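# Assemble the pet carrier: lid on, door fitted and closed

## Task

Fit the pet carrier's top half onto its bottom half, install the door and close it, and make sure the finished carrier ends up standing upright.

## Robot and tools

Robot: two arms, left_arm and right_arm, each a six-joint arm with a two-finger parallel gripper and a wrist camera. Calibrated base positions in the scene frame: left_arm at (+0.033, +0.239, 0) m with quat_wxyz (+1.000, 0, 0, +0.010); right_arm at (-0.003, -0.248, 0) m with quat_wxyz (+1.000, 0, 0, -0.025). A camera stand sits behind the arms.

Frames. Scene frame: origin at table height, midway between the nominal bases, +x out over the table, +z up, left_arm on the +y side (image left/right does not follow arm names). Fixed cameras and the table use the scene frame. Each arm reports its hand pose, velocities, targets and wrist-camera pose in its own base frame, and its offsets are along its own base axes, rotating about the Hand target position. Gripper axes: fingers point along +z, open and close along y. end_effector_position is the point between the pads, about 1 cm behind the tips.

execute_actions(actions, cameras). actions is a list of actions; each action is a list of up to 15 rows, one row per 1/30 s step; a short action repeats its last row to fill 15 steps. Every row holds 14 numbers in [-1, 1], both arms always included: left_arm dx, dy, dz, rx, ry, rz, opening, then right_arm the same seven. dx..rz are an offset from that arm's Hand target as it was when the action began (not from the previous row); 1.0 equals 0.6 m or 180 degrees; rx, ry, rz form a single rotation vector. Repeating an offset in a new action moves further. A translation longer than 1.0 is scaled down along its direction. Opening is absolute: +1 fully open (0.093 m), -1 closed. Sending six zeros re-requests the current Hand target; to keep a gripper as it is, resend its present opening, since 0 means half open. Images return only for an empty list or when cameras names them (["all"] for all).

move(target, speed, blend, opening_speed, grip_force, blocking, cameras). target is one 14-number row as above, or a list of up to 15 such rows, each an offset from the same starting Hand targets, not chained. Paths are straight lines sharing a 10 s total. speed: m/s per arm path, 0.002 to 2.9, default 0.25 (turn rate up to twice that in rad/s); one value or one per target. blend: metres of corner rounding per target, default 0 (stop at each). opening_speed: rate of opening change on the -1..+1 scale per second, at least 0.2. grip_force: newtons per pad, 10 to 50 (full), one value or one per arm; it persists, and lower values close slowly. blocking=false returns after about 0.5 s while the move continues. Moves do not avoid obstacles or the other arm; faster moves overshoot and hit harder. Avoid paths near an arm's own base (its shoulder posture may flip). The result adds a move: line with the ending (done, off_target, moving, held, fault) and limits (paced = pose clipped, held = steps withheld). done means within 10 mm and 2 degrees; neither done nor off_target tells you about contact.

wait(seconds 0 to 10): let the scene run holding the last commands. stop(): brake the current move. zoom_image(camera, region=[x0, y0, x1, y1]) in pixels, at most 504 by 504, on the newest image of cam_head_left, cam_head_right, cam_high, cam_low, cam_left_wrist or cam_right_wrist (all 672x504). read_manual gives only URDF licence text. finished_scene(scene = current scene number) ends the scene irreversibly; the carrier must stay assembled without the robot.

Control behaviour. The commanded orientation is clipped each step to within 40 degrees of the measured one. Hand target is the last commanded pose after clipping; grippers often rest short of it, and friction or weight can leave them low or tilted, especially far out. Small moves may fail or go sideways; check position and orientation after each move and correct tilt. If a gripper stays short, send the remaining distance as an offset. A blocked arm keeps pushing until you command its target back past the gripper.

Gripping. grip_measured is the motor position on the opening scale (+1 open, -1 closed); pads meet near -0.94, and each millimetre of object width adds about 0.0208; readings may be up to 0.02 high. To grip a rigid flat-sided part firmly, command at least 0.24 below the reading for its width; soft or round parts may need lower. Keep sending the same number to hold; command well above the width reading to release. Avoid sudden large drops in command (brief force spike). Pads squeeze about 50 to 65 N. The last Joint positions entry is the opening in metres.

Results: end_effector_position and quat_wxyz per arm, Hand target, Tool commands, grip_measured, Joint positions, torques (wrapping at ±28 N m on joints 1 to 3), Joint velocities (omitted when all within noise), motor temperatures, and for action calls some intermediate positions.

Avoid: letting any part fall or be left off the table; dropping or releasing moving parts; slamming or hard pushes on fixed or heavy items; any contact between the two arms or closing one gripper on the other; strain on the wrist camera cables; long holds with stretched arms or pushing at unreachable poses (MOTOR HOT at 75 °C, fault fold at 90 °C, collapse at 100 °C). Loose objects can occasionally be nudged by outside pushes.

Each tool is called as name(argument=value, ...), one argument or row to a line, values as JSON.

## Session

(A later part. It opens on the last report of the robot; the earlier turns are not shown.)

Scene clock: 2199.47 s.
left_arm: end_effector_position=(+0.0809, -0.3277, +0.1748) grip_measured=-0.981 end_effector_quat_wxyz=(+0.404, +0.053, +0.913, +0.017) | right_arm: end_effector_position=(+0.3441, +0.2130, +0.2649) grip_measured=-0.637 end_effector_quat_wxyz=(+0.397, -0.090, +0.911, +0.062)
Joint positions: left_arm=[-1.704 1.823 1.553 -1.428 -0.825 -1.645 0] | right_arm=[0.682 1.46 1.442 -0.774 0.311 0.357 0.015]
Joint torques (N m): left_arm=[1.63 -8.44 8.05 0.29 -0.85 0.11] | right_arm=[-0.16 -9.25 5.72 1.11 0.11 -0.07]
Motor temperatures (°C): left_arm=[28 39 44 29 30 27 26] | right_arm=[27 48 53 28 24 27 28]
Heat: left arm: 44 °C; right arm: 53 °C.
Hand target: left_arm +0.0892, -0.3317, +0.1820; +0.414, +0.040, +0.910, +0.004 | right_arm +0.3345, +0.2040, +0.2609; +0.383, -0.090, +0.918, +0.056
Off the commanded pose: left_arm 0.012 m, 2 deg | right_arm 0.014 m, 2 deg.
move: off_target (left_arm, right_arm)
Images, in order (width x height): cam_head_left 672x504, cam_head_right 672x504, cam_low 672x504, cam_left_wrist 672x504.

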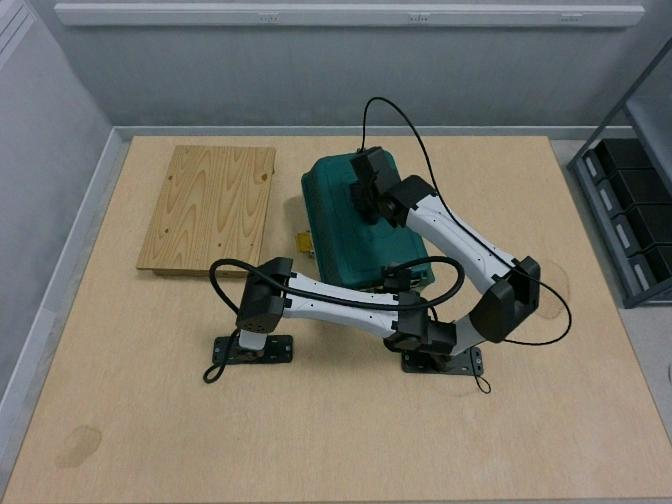

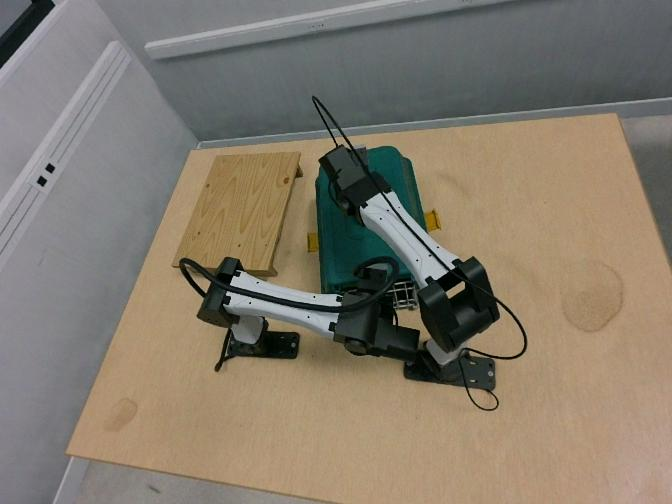

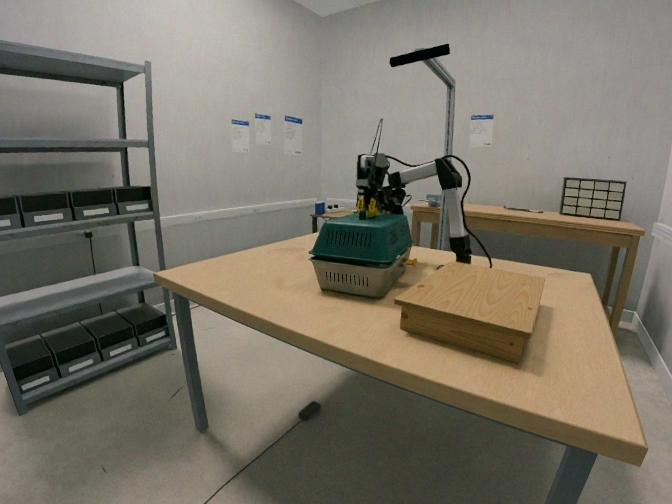

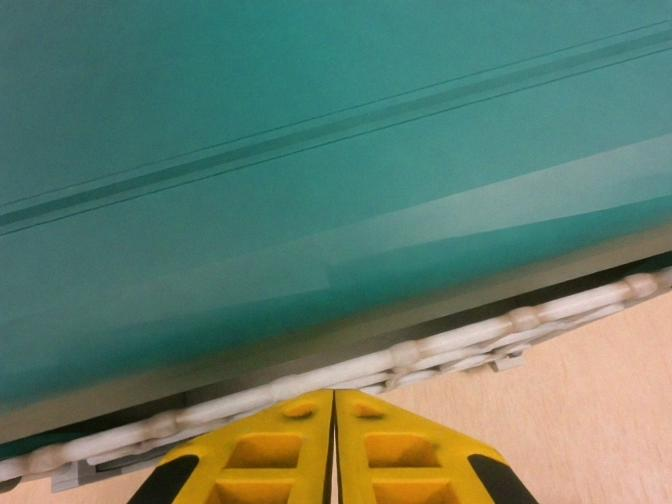

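move(
  target=[
    [-0.03,0,0.0,0,0,0,-1,0,0,0,0,0,0.0,-0.95],
    [-0.09,0.0,0.02,0,0,0,-1,0,0,0,0,0,0.0,-0.95],
  ],
  speed=0.06,
  cameras=["cam_left_wrist","cam_head_left","cam_head_right"],
)

zoom_image(
  camera="cam_head_left",
  region=[340, 245, 450, 315],
)

zoom_image(
  camera="cam_head_right",
  region=[320, 250, 430, 320],
)

Scene clock: 2210.67 s.
left_arm: end_effector_position=(+0.0381, -0.3290, +0.1838) grip_measured=-0.981 end_effector_quat_wxyz=(+0.410, +0.061, +0.910, -0.004) | right_arm: end_effector_position=(+0.3441, +0.2130, +0.2649) grip_measured=-0.637 end_effector_quat_wxyz=(+0.397, -0.090, +0.911, +0.062)
Joint positions: left_arm=[-1.838 1.857 1.621 -1.547 -0.825 -1.798 0] | right_arm=[0.682 1.46 1.442 -0.774 0.311 0.356 0.015]
Joint torques (N m): left_arm=[-0.9 -8.77 9.85 -0.24 -0.56 -0.06] | right_arm=[-0.18 -9.26 5.74 1.11 0.11 -0.06]
Heat: left arm: 44 °C; right arm: 52 °C.
Hand target: left_arm +0.0352, -0.3317, +0.1939; +0.414, +0.040, +0.910, +0.004 | right_arm +0.3345, +0.2040, +0.2609; +0.383, -0.091, +0.918, +0.056
Off the commanded pose: left_arm 0.011 m, 3 deg | right_arm 0.014 m, 2 deg.
joint sent to its limit (left arm) — joint 4 (wrist pitch), lower limit. The joint targets are off in orientation, not in position.
move: off_target (left_arm, right_arm)
Images, in order (width x height): cam_head_left 672x504, cam_head_right 672x504, cam_left_wrist 672x504.

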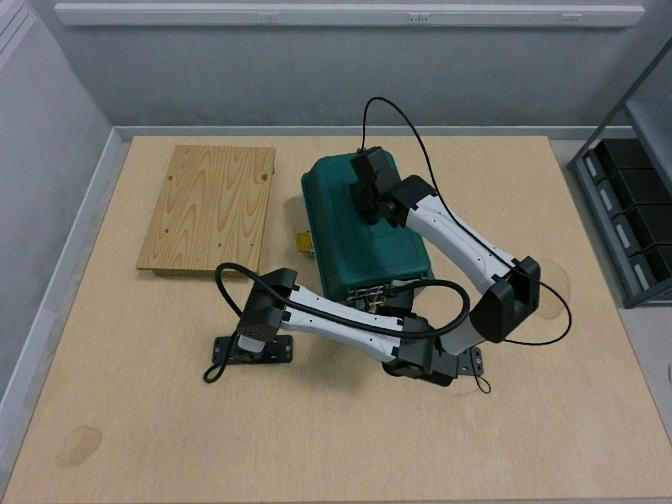

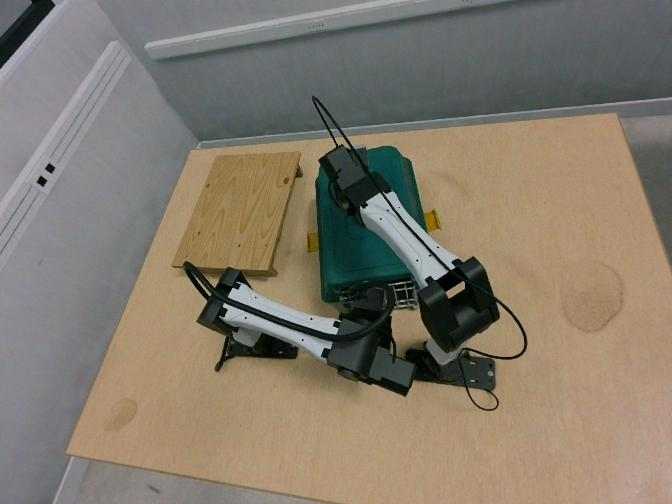

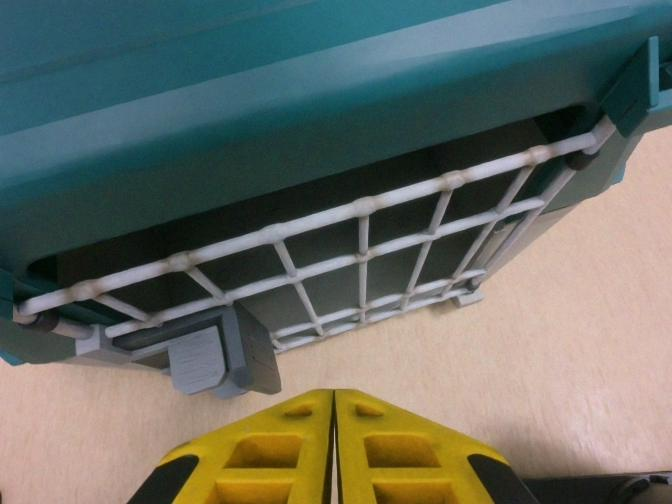

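Scaled by 4.582 from the camera's 672x504 image, which has a finer 960x720 frame.

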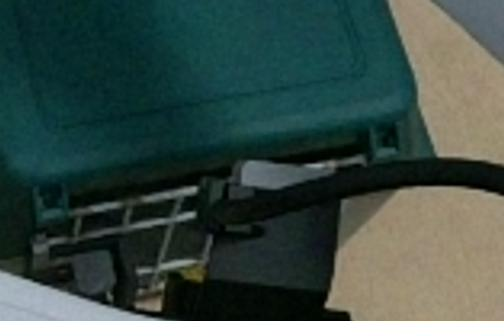

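Scaled by 4.582 from the camera's 672x504 image, which has a finer 960x720 frame.

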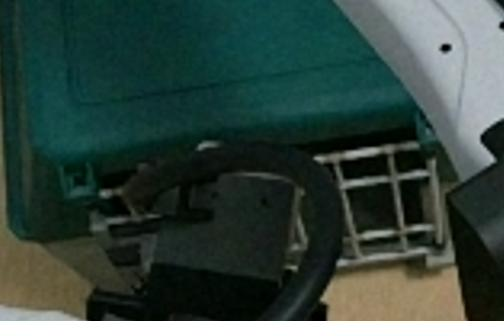

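zoom_image(
  camera="cam_left_wrist",
  region=[0, 230, 140, 370],
)

zoom_image(
  camera="cam_left_wrist",
  region=[532, 30, 672, 200],
)

zoom_image(
  camera="cam_head_right",
  region=[325, 275, 355, 305],
)

zoom_image(
  camera="cam_head_left",
  region=[340, 275, 370, 305],
)

Scaled by 3.600 from the camera's 672x504 image, which has a finer 960x720 frame.

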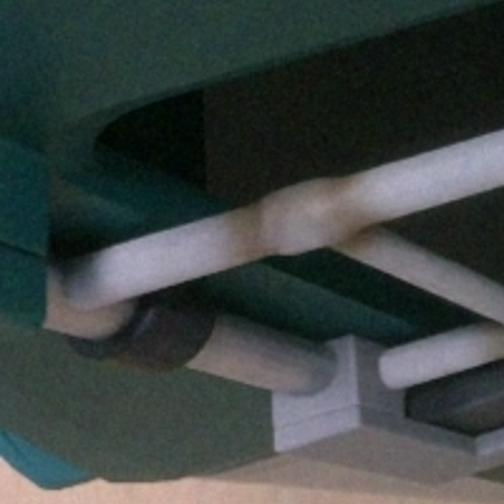

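Scaled by 2.965 from the camera's 672x504 image, which has a finer 960x720 frame.

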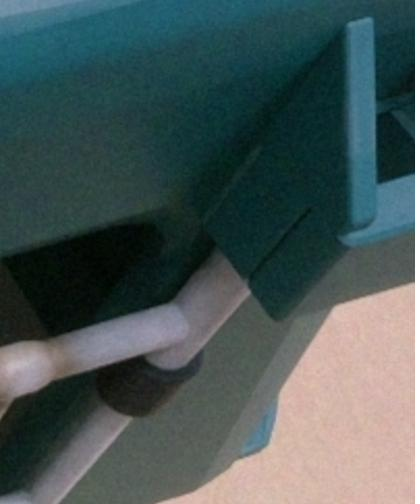

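Scaled by 16.800 from the camera's 672x504 image, which has a finer 960x720 frame.

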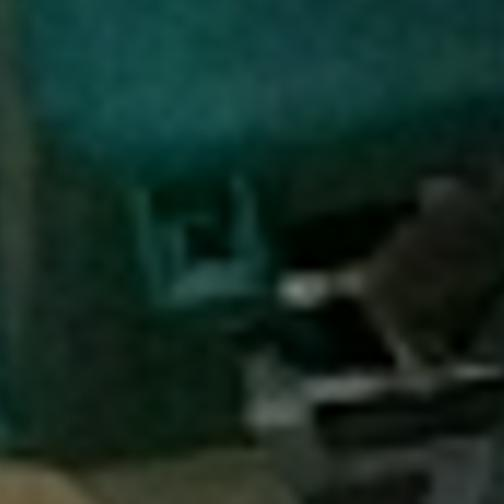

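Scaled by 16.800 from the camera's 672x504 image, which has a finer 960x720 frame.

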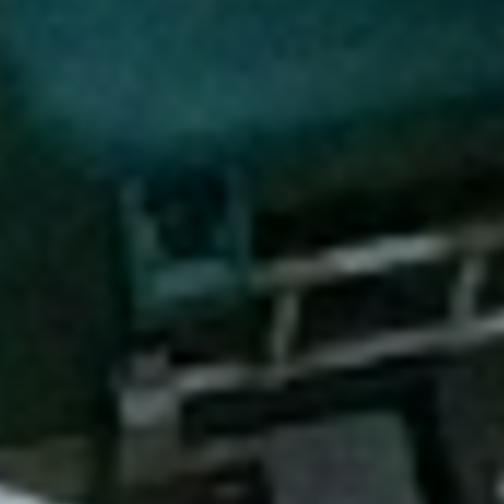

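move(
  target=[-0.0,0.09,0.0,0,0,0.0,-1,0,0,0,0,0,0.0,-0.95],
  speed=0.1,
  cameras=["cam_left_wrist"],
)

Scene clock: 2230.27 s.
left_arm: end_effector_position=(+0.0370, -0.2816, +0.1888) grip_measured=-0.981 end_effector_quat_wxyz=(+0.407, +0.059, +0.911, -0.014) | right_arm: end_effector_position=(+0.3441, +0.2130, +0.2649) grip_measured=-0.637 end_effector_quat_wxyz=(+0.397, -0.090, +0.911, +0.062)
Joint positions: left_arm=[-1.886 1.677 1.427 -1.554 -0.813 -1.858 0] | right_arm=[0.682 1.46 1.442 -0.774 0.311 0.356 0.015]
Joint torques (N m): left_arm=[-1.14 -8.62 6.06 -0.21 -0.49 -0.08] | right_arm=[-0.2 -9.25 5.74 1.11 0.11 -0.07]
Heat: left arm: 44 °C; right arm: 50 °C.
Hand target: left_arm +0.0352, -0.2777, +0.1938; +0.414, +0.040, +0.910, +0.004 | right_arm +0.3345, +0.2040, +0.2609; +0.383, -0.091, +0.918, +0.056
Off the commanded pose: left_arm 0.007 m, 3 deg | right_arm 0.014 m, 2 deg.
joint sent to its limit (left arm) — joint 4 (wrist pitch), lower limit. The joint targets are off in orientation, not in position.
move: off_target (left_arm, right_arm)
Images, in order (width x height): cam_left_wrist 672x504.

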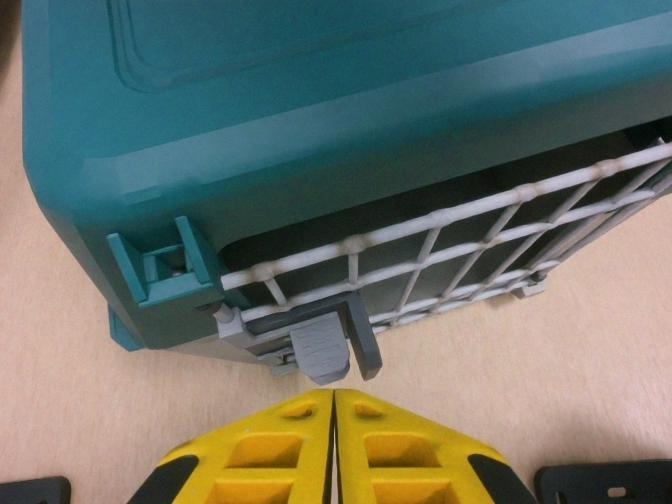

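zoom_image(
  camera="cam_left_wrist",
  region=[100, 200, 280, 360],
)

Scaled by 2.800 from the camera's 672x504 image, which has a finer 960x720 frame.

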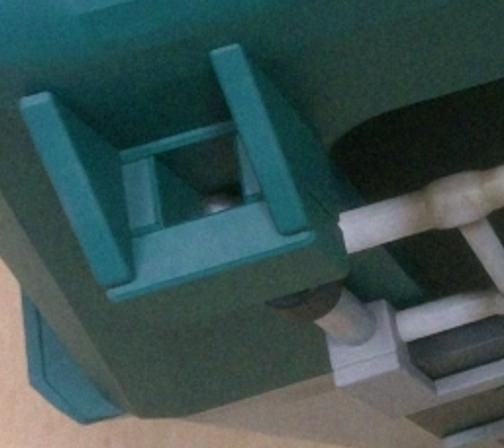

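move(
  target=[-0.0,0.0,0.0,0,0,0.0,-1,0,0,-0.022,0,0.006,0.0,-0.95],
  speed=0.05,
  cameras=["cam_left_wrist","cam_low"],
)

zoom_image(
  camera="cam_left_wrist",
  region=[100, 200, 280, 360],
)

zoom_image(
  camera="cam_low",
  region=[290, 190, 430, 310],
)

Scene clock: 2240.70 s.
left_arm: end_effector_position=(+0.0370, -0.2816, +0.1888) grip_measured=-0.981 end_effector_quat_wxyz=(+0.407, +0.059, +0.911, -0.014) | right_arm: end_effector_position=(+0.3434, +0.2120, +0.2561) grip_measured=-0.637 end_effector_quat_wxyz=(+0.393, -0.091, +0.913, +0.060)
Joint positions: left_arm=[-1.886 1.677 1.427 -1.554 -0.813 -1.858 0] | right_arm=[0.68 1.455 1.409 -0.754 0.308 0.357 0.015]
Joint torques (N m): left_arm=[-1.14 -8.62 6.05 -0.21 -0.52 -0.07] | right_arm=[-0.43 -8.72 5.26 1.14 0.03 -0.01]
Heat: left arm: 44 °C; right arm: 50 °C.
Hand target: left_arm +0.0352, -0.2777, +0.1939; +0.414, +0.040, +0.910, +0.004 | right_arm +0.3345, +0.2040, +0.2478; +0.375, -0.090, +0.921, +0.057
Off the commanded pose: left_arm 0.007 m, 3 deg | right_arm 0.015 m, 2 deg.
joint sent to its limit (left arm) — joint 4 (wrist pitch), lower limit. The joint targets are off in orientation, not in position.
move: off_target (left_arm, right_arm)
Images, in order (width x height): cam_low 672x504, cam_left_wrist 672x504.

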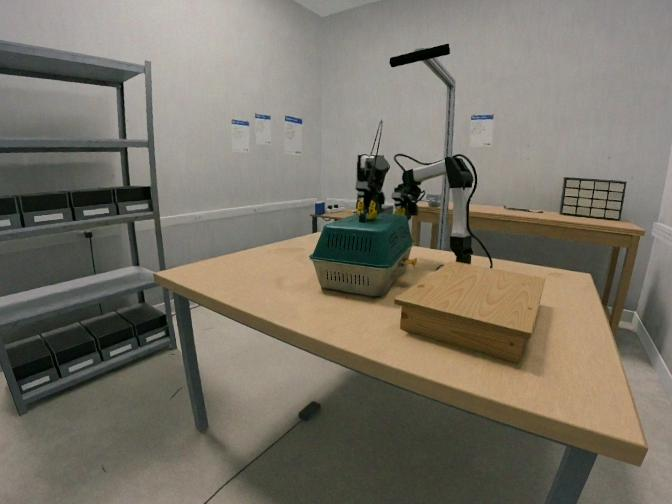

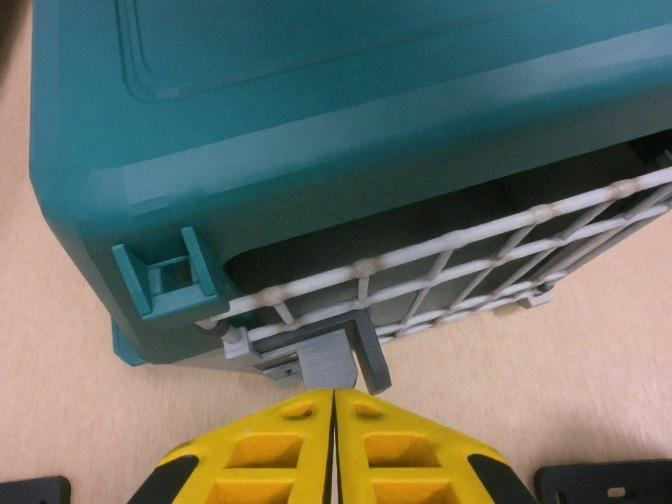

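Scaled by 2.800 from the camera's 672x504 image, which has a finer 960x720 frame.

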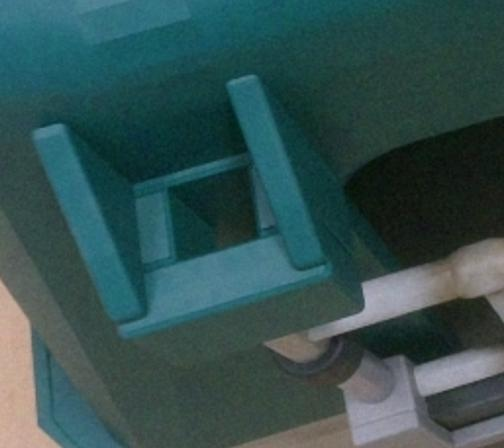

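Scaled by 3.600 from the camera's 672x504 image, which has a finer 960x720 frame.

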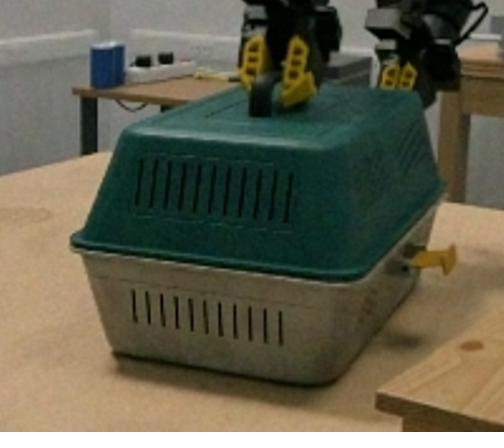

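zoom_image(
  camera="cam_left_wrist",
  region=[130, 230, 230, 340],
)

wait(
  seconds=0,
  cameras=["cam_head_left","cam_head_right","cam_high"],
)

zoom_image(
  camera="cam_head_right",
  region=[320, 250, 430, 320],
)

zoom_image(
  camera="cam_high",
  region=[250, 220, 500, 400],
)

Scaled by 4.582 from the camera's 672x504 image, which has a finer 960x720 frame.

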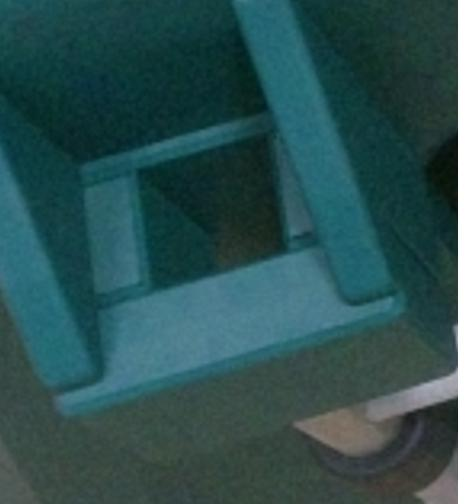

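Scene clock: 2252.93 s.
left_arm: end_effector_position=(+0.0370, -0.2816, +0.1888) grip_measured=-0.981 end_effector_quat_wxyz=(+0.407, +0.059, +0.911, -0.014) | right_arm: end_effector_position=(+0.3434, +0.2120, +0.2559) grip_measured=-0.637 end_effector_quat_wxyz=(+0.393, -0.091, +0.913, +0.060)
Joint positions: left_arm=[-1.886 1.677 1.427 -1.554 -0.813 -1.858 0] | right_arm=[0.68 1.455 1.408 -0.754 0.308 0.357 0.015]
Joint torques (N m): left_arm=[-1.14 -8.62 6.06 -0.21 -0.53 -0.07] | right_arm=[-0.44 -8.72 5.26 1.15 0.02 -0.02]
Heat: left arm: 44 °C; right arm: 49 °C.
Hand target: left_arm +0.0352, -0.2777, +0.1939; +0.414, +0.040, +0.910, +0.004 | right_arm +0.3345, +0.2040, +0.2477; +0.374, -0.090, +0.921, +0.057
Tool commands: left_gripper/opening=-1.0 right_gripper/opening=-0.95
Off the commanded pose: left_arm 0.007 m, 3 deg | right_arm 0.015 m, 2 deg.
Images, in order (width x height): cam_head_left 672x504, cam_head_right 672x504, cam_high 672x504.

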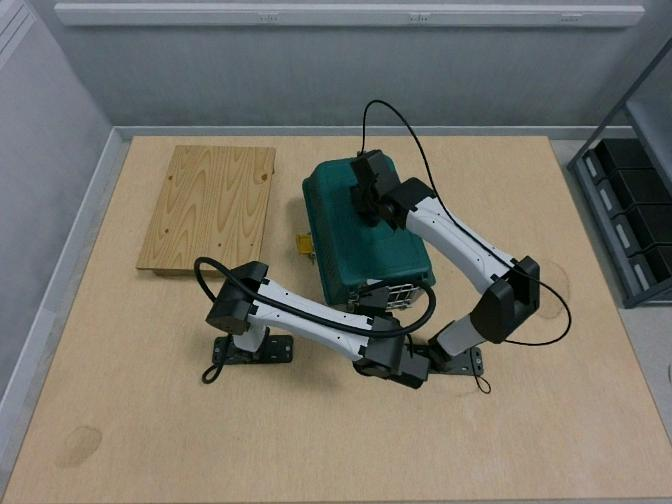

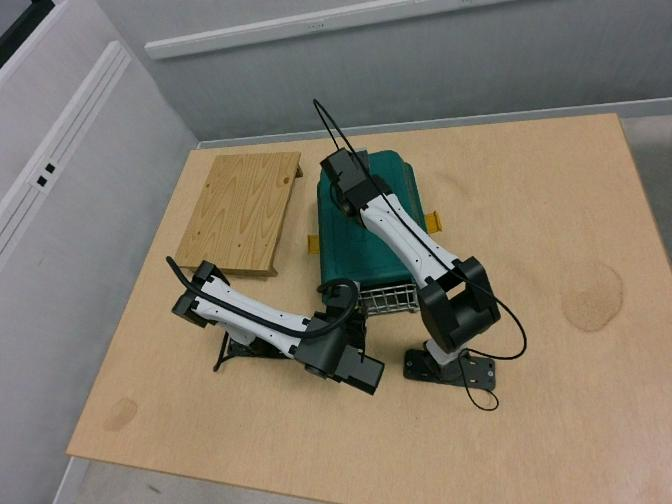

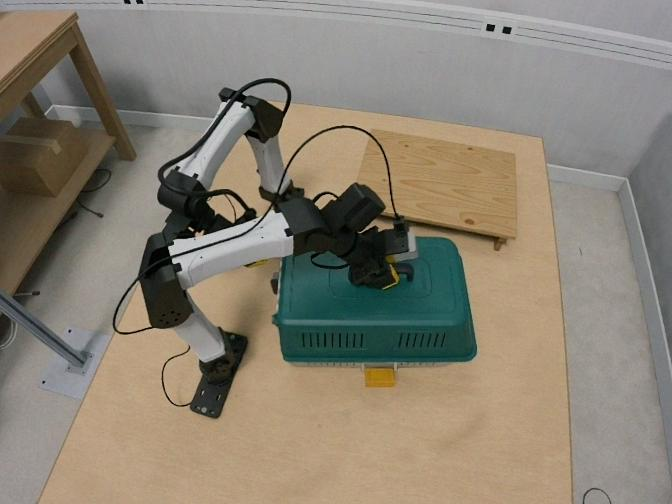

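Scaled by 4.582 from the camera's 672x504 image, which has a finer 960x720 frame.

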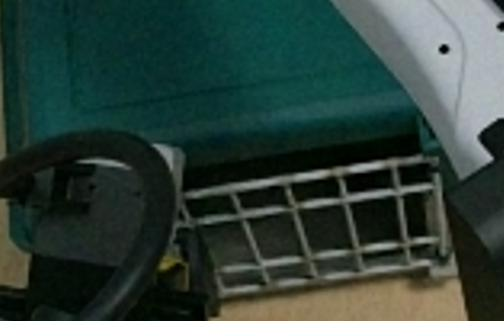

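Scaled by 2.016 from the camera's 672x504 image, which has a finer 960x720 frame.

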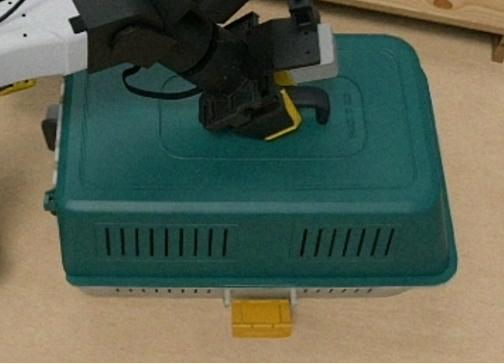

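move(
  target=[-0.0,0.0,0.0,0,0,0.0,-1,0,0,0.03,0,-0.025,0.0,-0.95],
  speed=0.05,
  cameras=["cam_left_wrist","cam_low","cam_head_right"],
)

zoom_image(
  camera="cam_left_wrist",
  region=[100, 200, 280, 360],
)

zoom_image(
  camera="cam_low",
  region=[290, 190, 430, 310],
)

zoom_image(
  camera="cam_head_right",
  region=[400, 268, 420, 288],
)

Scene clock: 2271.00 s.
left_arm: end_effector_position=(+0.0370, -0.2816, +0.1888) grip_measured=-0.981 end_effector_quat_wxyz=(+0.407, +0.059, +0.911, -0.014) | right_arm: end_effector_position=(+0.3415, +0.2098, +0.2606) grip_measured=-0.637 end_effector_quat_wxyz=(+0.404, -0.090, +0.908, +0.061)
Joint positions: left_arm=[-1.886 1.677 1.427 -1.554 -0.813 -1.858 0] | right_arm=[0.684 1.431 1.39 -0.736 0.32 0.352 0.015]
Joint torques (N m): left_arm=[-1.14 -8.62 6.05 -0.2 -0.52 -0.08] | right_arm=[0.95 -9.58 6 1.4 0.37 -0.19]
Heat: left arm: 44 °C; right arm: 50 °C.
Hand target: left_arm +0.0352, -0.2777, +0.1939; +0.414, +0.040, +0.910, +0.004 | right_arm +0.3345, +0.2039, +0.2659; +0.410, -0.092, +0.906, +0.053
Off the commanded pose: left_arm 0.007 m, 3 deg | right_arm 0.010 m, 1 deg.
joint sent to its limit (left arm) — joint 4 (wrist pitch), lower limit. The joint targets are off in orientation, not in position.
move: off_target (left_arm)
Images, in order (width x height): cam_head_right 672x504, cam_low 672x504, cam_left_wrist 672x504.

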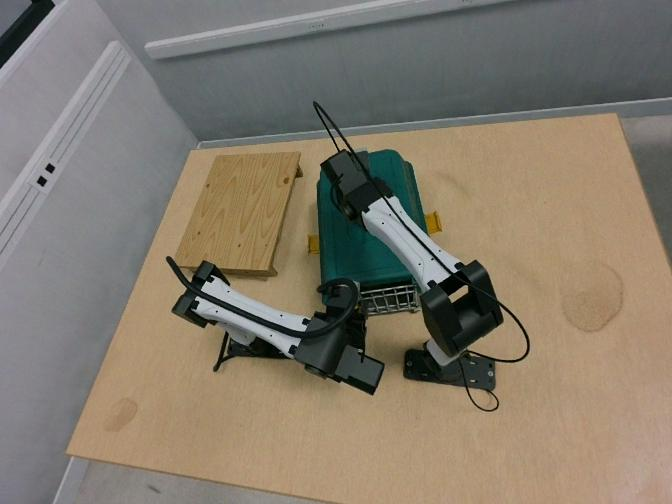

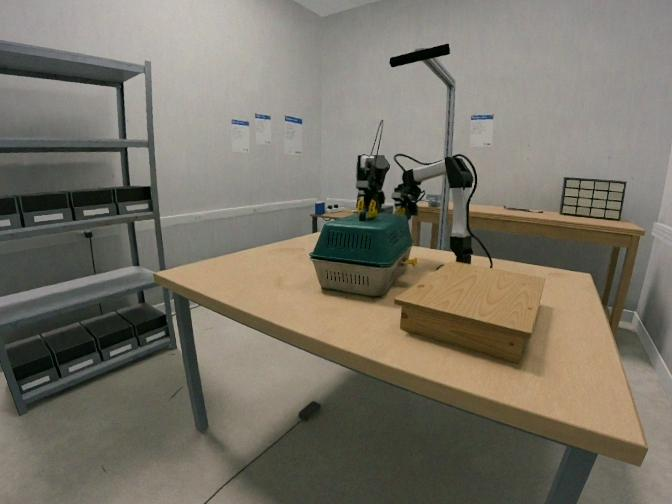

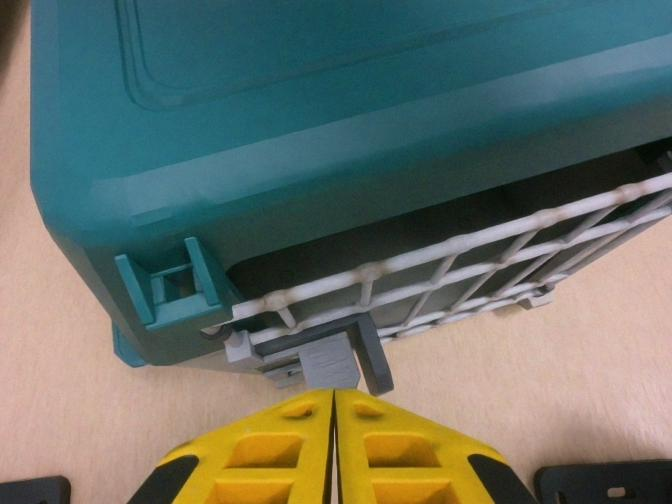

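Scaled by 2.800 from the camera's 672x504 image, which has a finer 960x720 frame.

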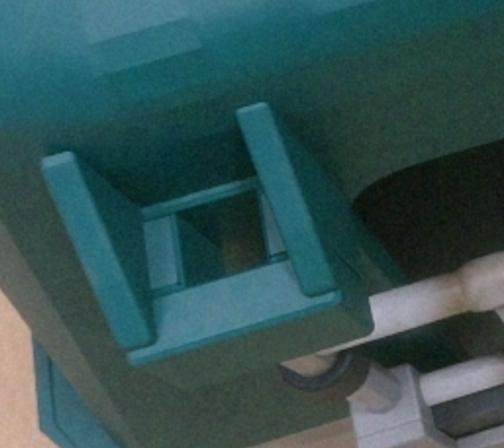

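Scaled by 3.600 from the camera's 672x504 image, which has a finer 960x720 frame.

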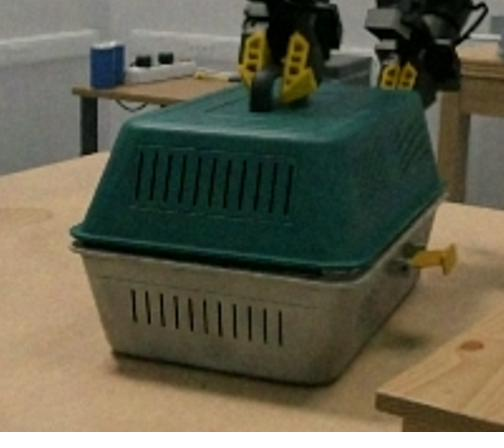

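Scaled by 25.200 from the camera's 672x504 image, which has a finer 960x720 frame.

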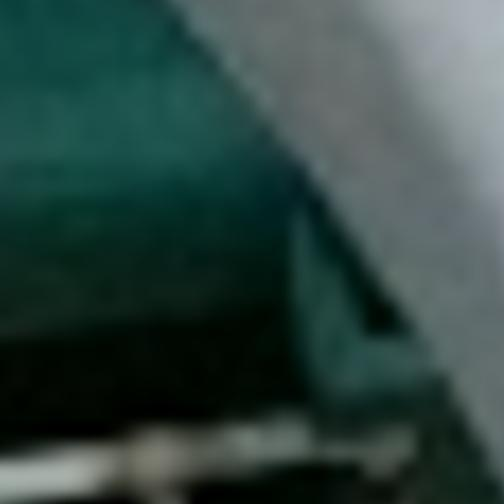

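move(
  target=[
    [-0.0,0.0,-0.015,0,0,0.0,-1,0,0,0.02,0,-0.006,0.0,-0.95],
    [0.055,0.0,-0.015,0,0,0.0,-1,0.005,0.0,0.022,0,-0.006,0.0,-0.95],
  ],
  speed=0.05,
  cameras=["cam_left_wrist","cam_head_left","cam_head_right"],
)

zoom_image(
  camera="cam_head_right",
  region=[390, 260, 430, 300],
)

Scene clock: 2287.30 s.
left_arm: end_effector_position=(+0.0607, -0.2762, +0.1792) grip_measured=-0.981 end_effector_quat_wxyz=(+0.405, +0.049, +0.913, +0.019) | right_arm: end_effector_position=(+0.3410, +0.2092, +0.2616) grip_measured=-0.637 end_effector_quat_wxyz=(+0.406, -0.090, +0.908, +0.056)
Joint positions: left_arm=[-1.8 1.677 1.39 -1.521 -0.809 -1.794 0] | right_arm=[0.688 1.431 1.393 -0.741 0.333 0.35 0.015]
Joint torques (N m): left_arm=[1.51 -8.32 6.01 0.11 -0.83 0.14] | right_arm=[0.4 -9.06 9.4 1.25 0.32 -0.28]
Heat: left arm: 43 °C; right arm: 50 °C.
Hand target: left_arm +0.0682, -0.2777, +0.1848; +0.413, +0.040, +0.910, +0.004 | right_arm +0.3374, +0.2040, +0.2790; +0.419, -0.093, +0.902, +0.052
Off the commanded pose: left_arm 0.009 m, 2 deg | right_arm 0.019 m, 2 deg.
move: off_target (right_arm)
Images, in order (width x height): cam_head_left 672x504, cam_head_right 672x504, cam_left_wrist 672x504.

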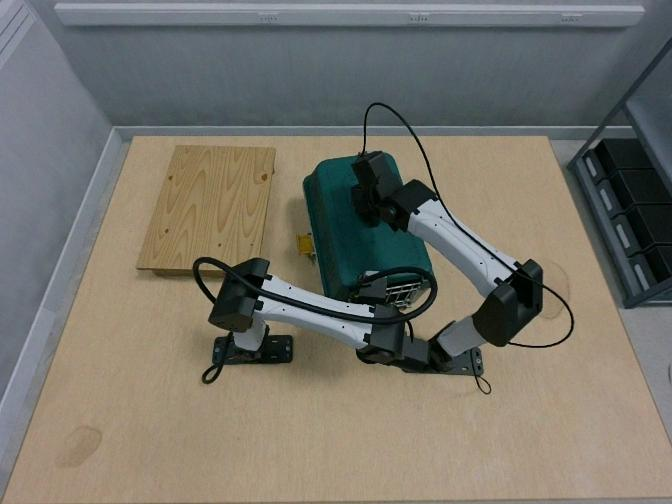

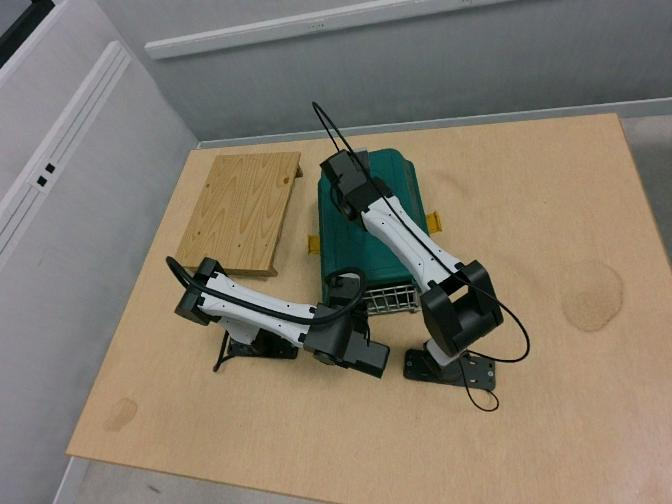

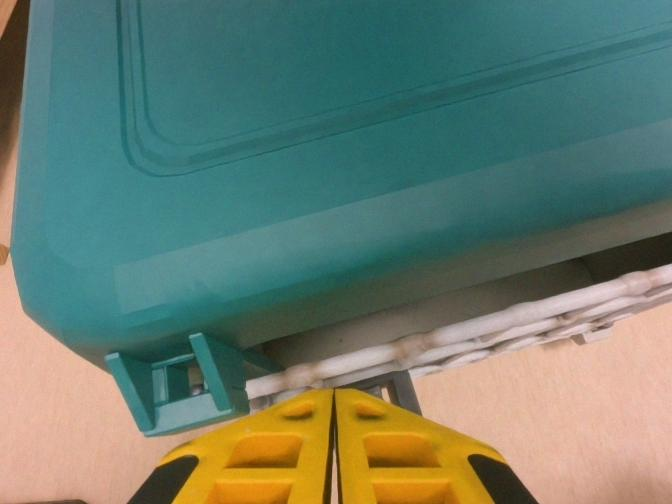

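Scaled by 12.600 from the camera's 672x504 image, which has a finer 960x720 frame.

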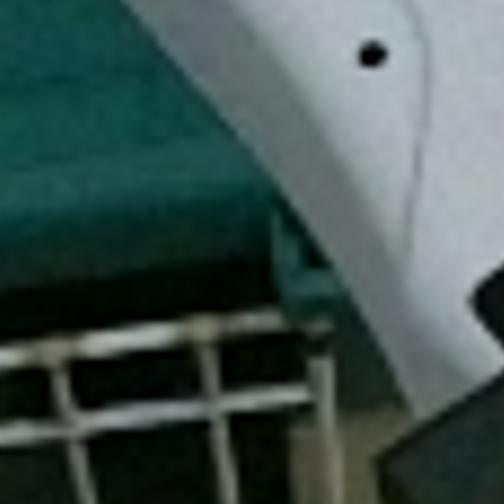

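move(
  target=[0.01,-0.03,0.0,0,0,0.0,-1,0.0,0.0,0.0,0,0,0.0,-0.95],
  speed=0.05,
  cameras=["cam_left_wrist","cam_head_left","cam_head_right"],
)

zoom_image(
  camera="cam_head_right",
  region=[390, 260, 430, 300],
)

zoom_image(
  camera="cam_left_wrist",
  region=[50, 300, 250, 460],
)

Scene clock: 2298.37 s.
left_arm: end_effector_position=(+0.0652, -0.2854, +0.1766) grip_measured=-0.981 end_effector_quat_wxyz=(+0.397, +0.050, +0.916, +0.018) | right_arm: end_effector_position=(+0.3414, +0.2088, +0.2619) grip_measured=-0.637 end_effector_quat_wxyz=(+0.407, -0.089, +0.907, +0.054)
Joint positions: left_arm=[-1.77 1.696 1.412 -1.487 -0.797 -1.747 0] | right_arm=[0.688 1.431 1.393 -0.74 0.337 0.35 0.015]
Joint torques (N m): left_arm=[1.73 -5.61 9.88 0.09 -1.06 0.12] | right_arm=[0.4 -9.05 9.4 1.24 0.29 -0.29]
Heat: left arm: 43 °C; right arm: 51 °C.
Hand target: left_arm +0.0741, -0.2957, +0.1849; +0.413, +0.040, +0.910, +0.004 | right_arm +0.3374, +0.2040, +0.2790; +0.419, -0.093, +0.902, +0.052
Off the commanded pose: left_arm 0.016 m, 3 deg | right_arm 0.018 m, 2 deg.
move: off_target (left_arm, right_arm)
Images, in order (width x height): cam_head_left 672x504, cam_head_right 672x504, cam_left_wrist 672x504.

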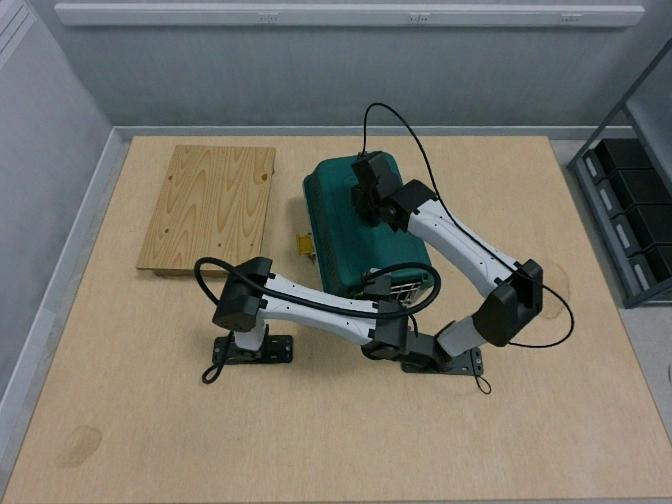

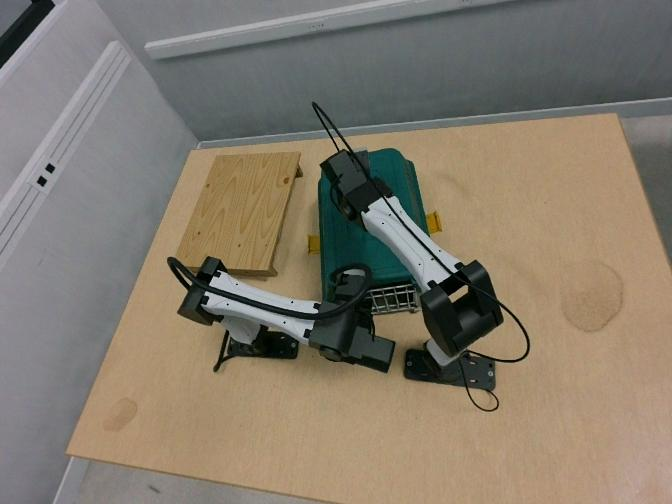

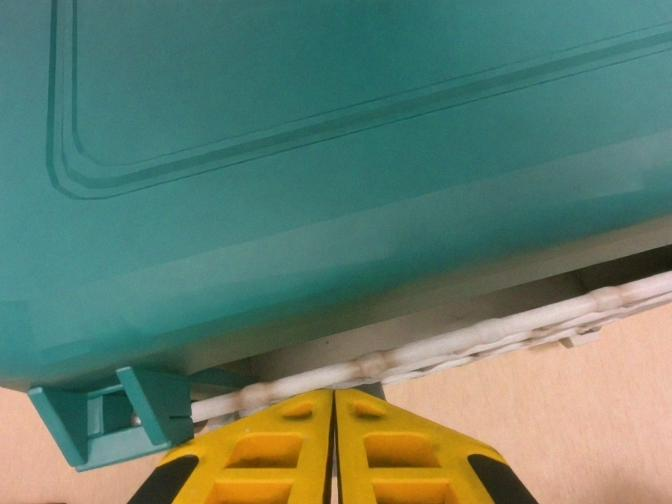

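Scaled by 12.600 from the camera's 672x504 image, which has a finer 960x720 frame.

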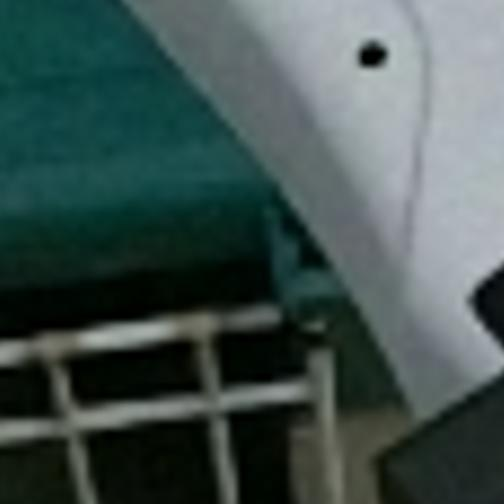

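Scaled by 2.520 from the camera's 672x504 image, which has a finer 960x720 frame.

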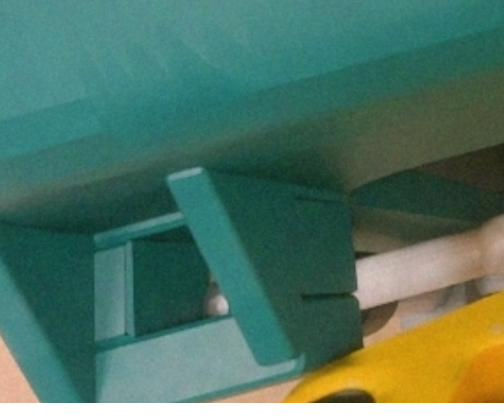

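move(
  target=[0.0,0.0,0.0,0,0,0.0,-1,0.0,-0.001,-0.022,0,0.0,0.0,-0.95],
  speed=0.05,
  cameras=["cam_left_wrist","cam_low","cam_head_right"],
)

zoom_image(
  camera="cam_head_right",
  region=[390, 260, 430, 300],
)

zoom_image(
  camera="cam_left_wrist",
  region=[50, 300, 250, 460],
)

zoom_image(
  camera="cam_low",
  region=[290, 190, 430, 310],
)

Scene clock: 2311.93 s.
left_arm: end_effector_position=(+0.0662, -0.2859, +0.1765) grip_measured=-0.981 end_effector_quat_wxyz=(+0.397, +0.049, +0.916, +0.018) | right_arm: end_effector_position=(+0.3428, +0.2100, +0.2595) grip_measured=-0.637 end_effector_quat_wxyz=(+0.412, -0.089, +0.905, +0.057)
Joint positions: left_arm=[-1.767 1.696 1.412 -1.484 -0.798 -1.744 0] | right_arm=[0.688 1.428 1.372 -0.71 0.337 0.348 0.015]
Joint torques (N m): left_arm=[1.39 -5.61 9.87 0.08 -1.05 0.11] | right_arm=[0.29 -9.63 6.11 1.45 0.28 -0.28]
Heat: left arm: 44 °C; right arm: 52 °C.
Hand target: left_arm +0.0741, -0.2958, +0.1849; +0.414, +0.040, +0.910, +0.004 | right_arm +0.3375, +0.2035, +0.2658; +0.419, -0.093, +0.902, +0.053
Off the commanded pose: left_arm 0.015 m, 3 deg | right_arm 0.011 m, 1 deg.
move: off_target (left_arm, right_arm)
Images, in order (width x height): cam_head_right 672x504, cam_low 672x504, cam_left_wrist 672x504.

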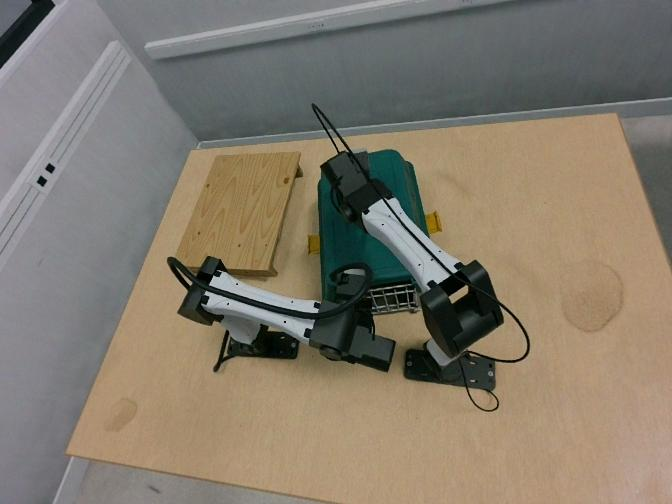

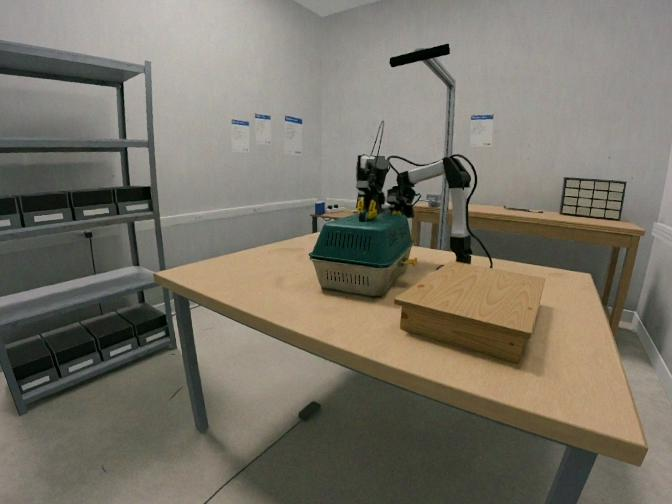

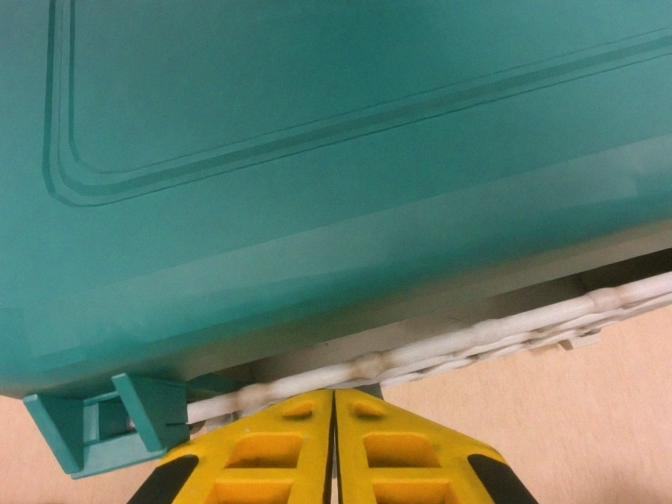

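Scaled by 12.600 from the camera's 672x504 image, which has a finer 960x720 frame.

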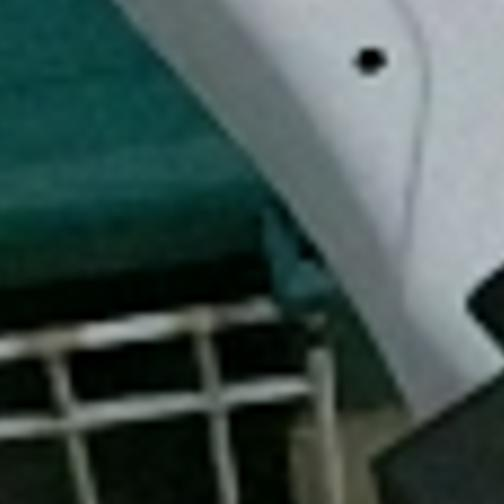

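Scaled by 2.520 from the camera's 672x504 image, which has a finer 960x720 frame.

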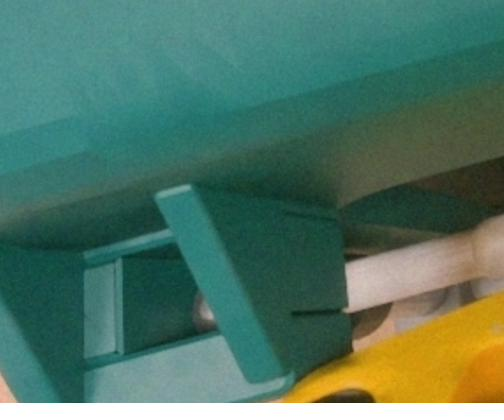

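Scaled by 3.600 from the camera's 672x504 image, which has a finer 960x720 frame.

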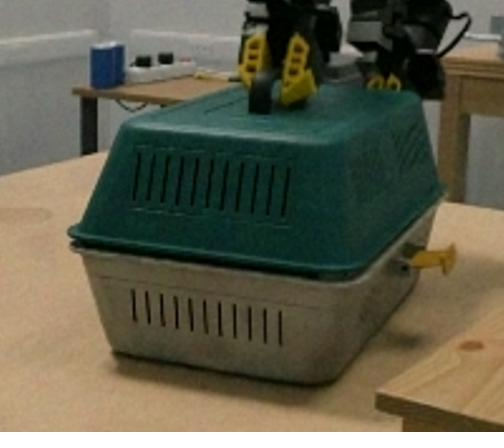

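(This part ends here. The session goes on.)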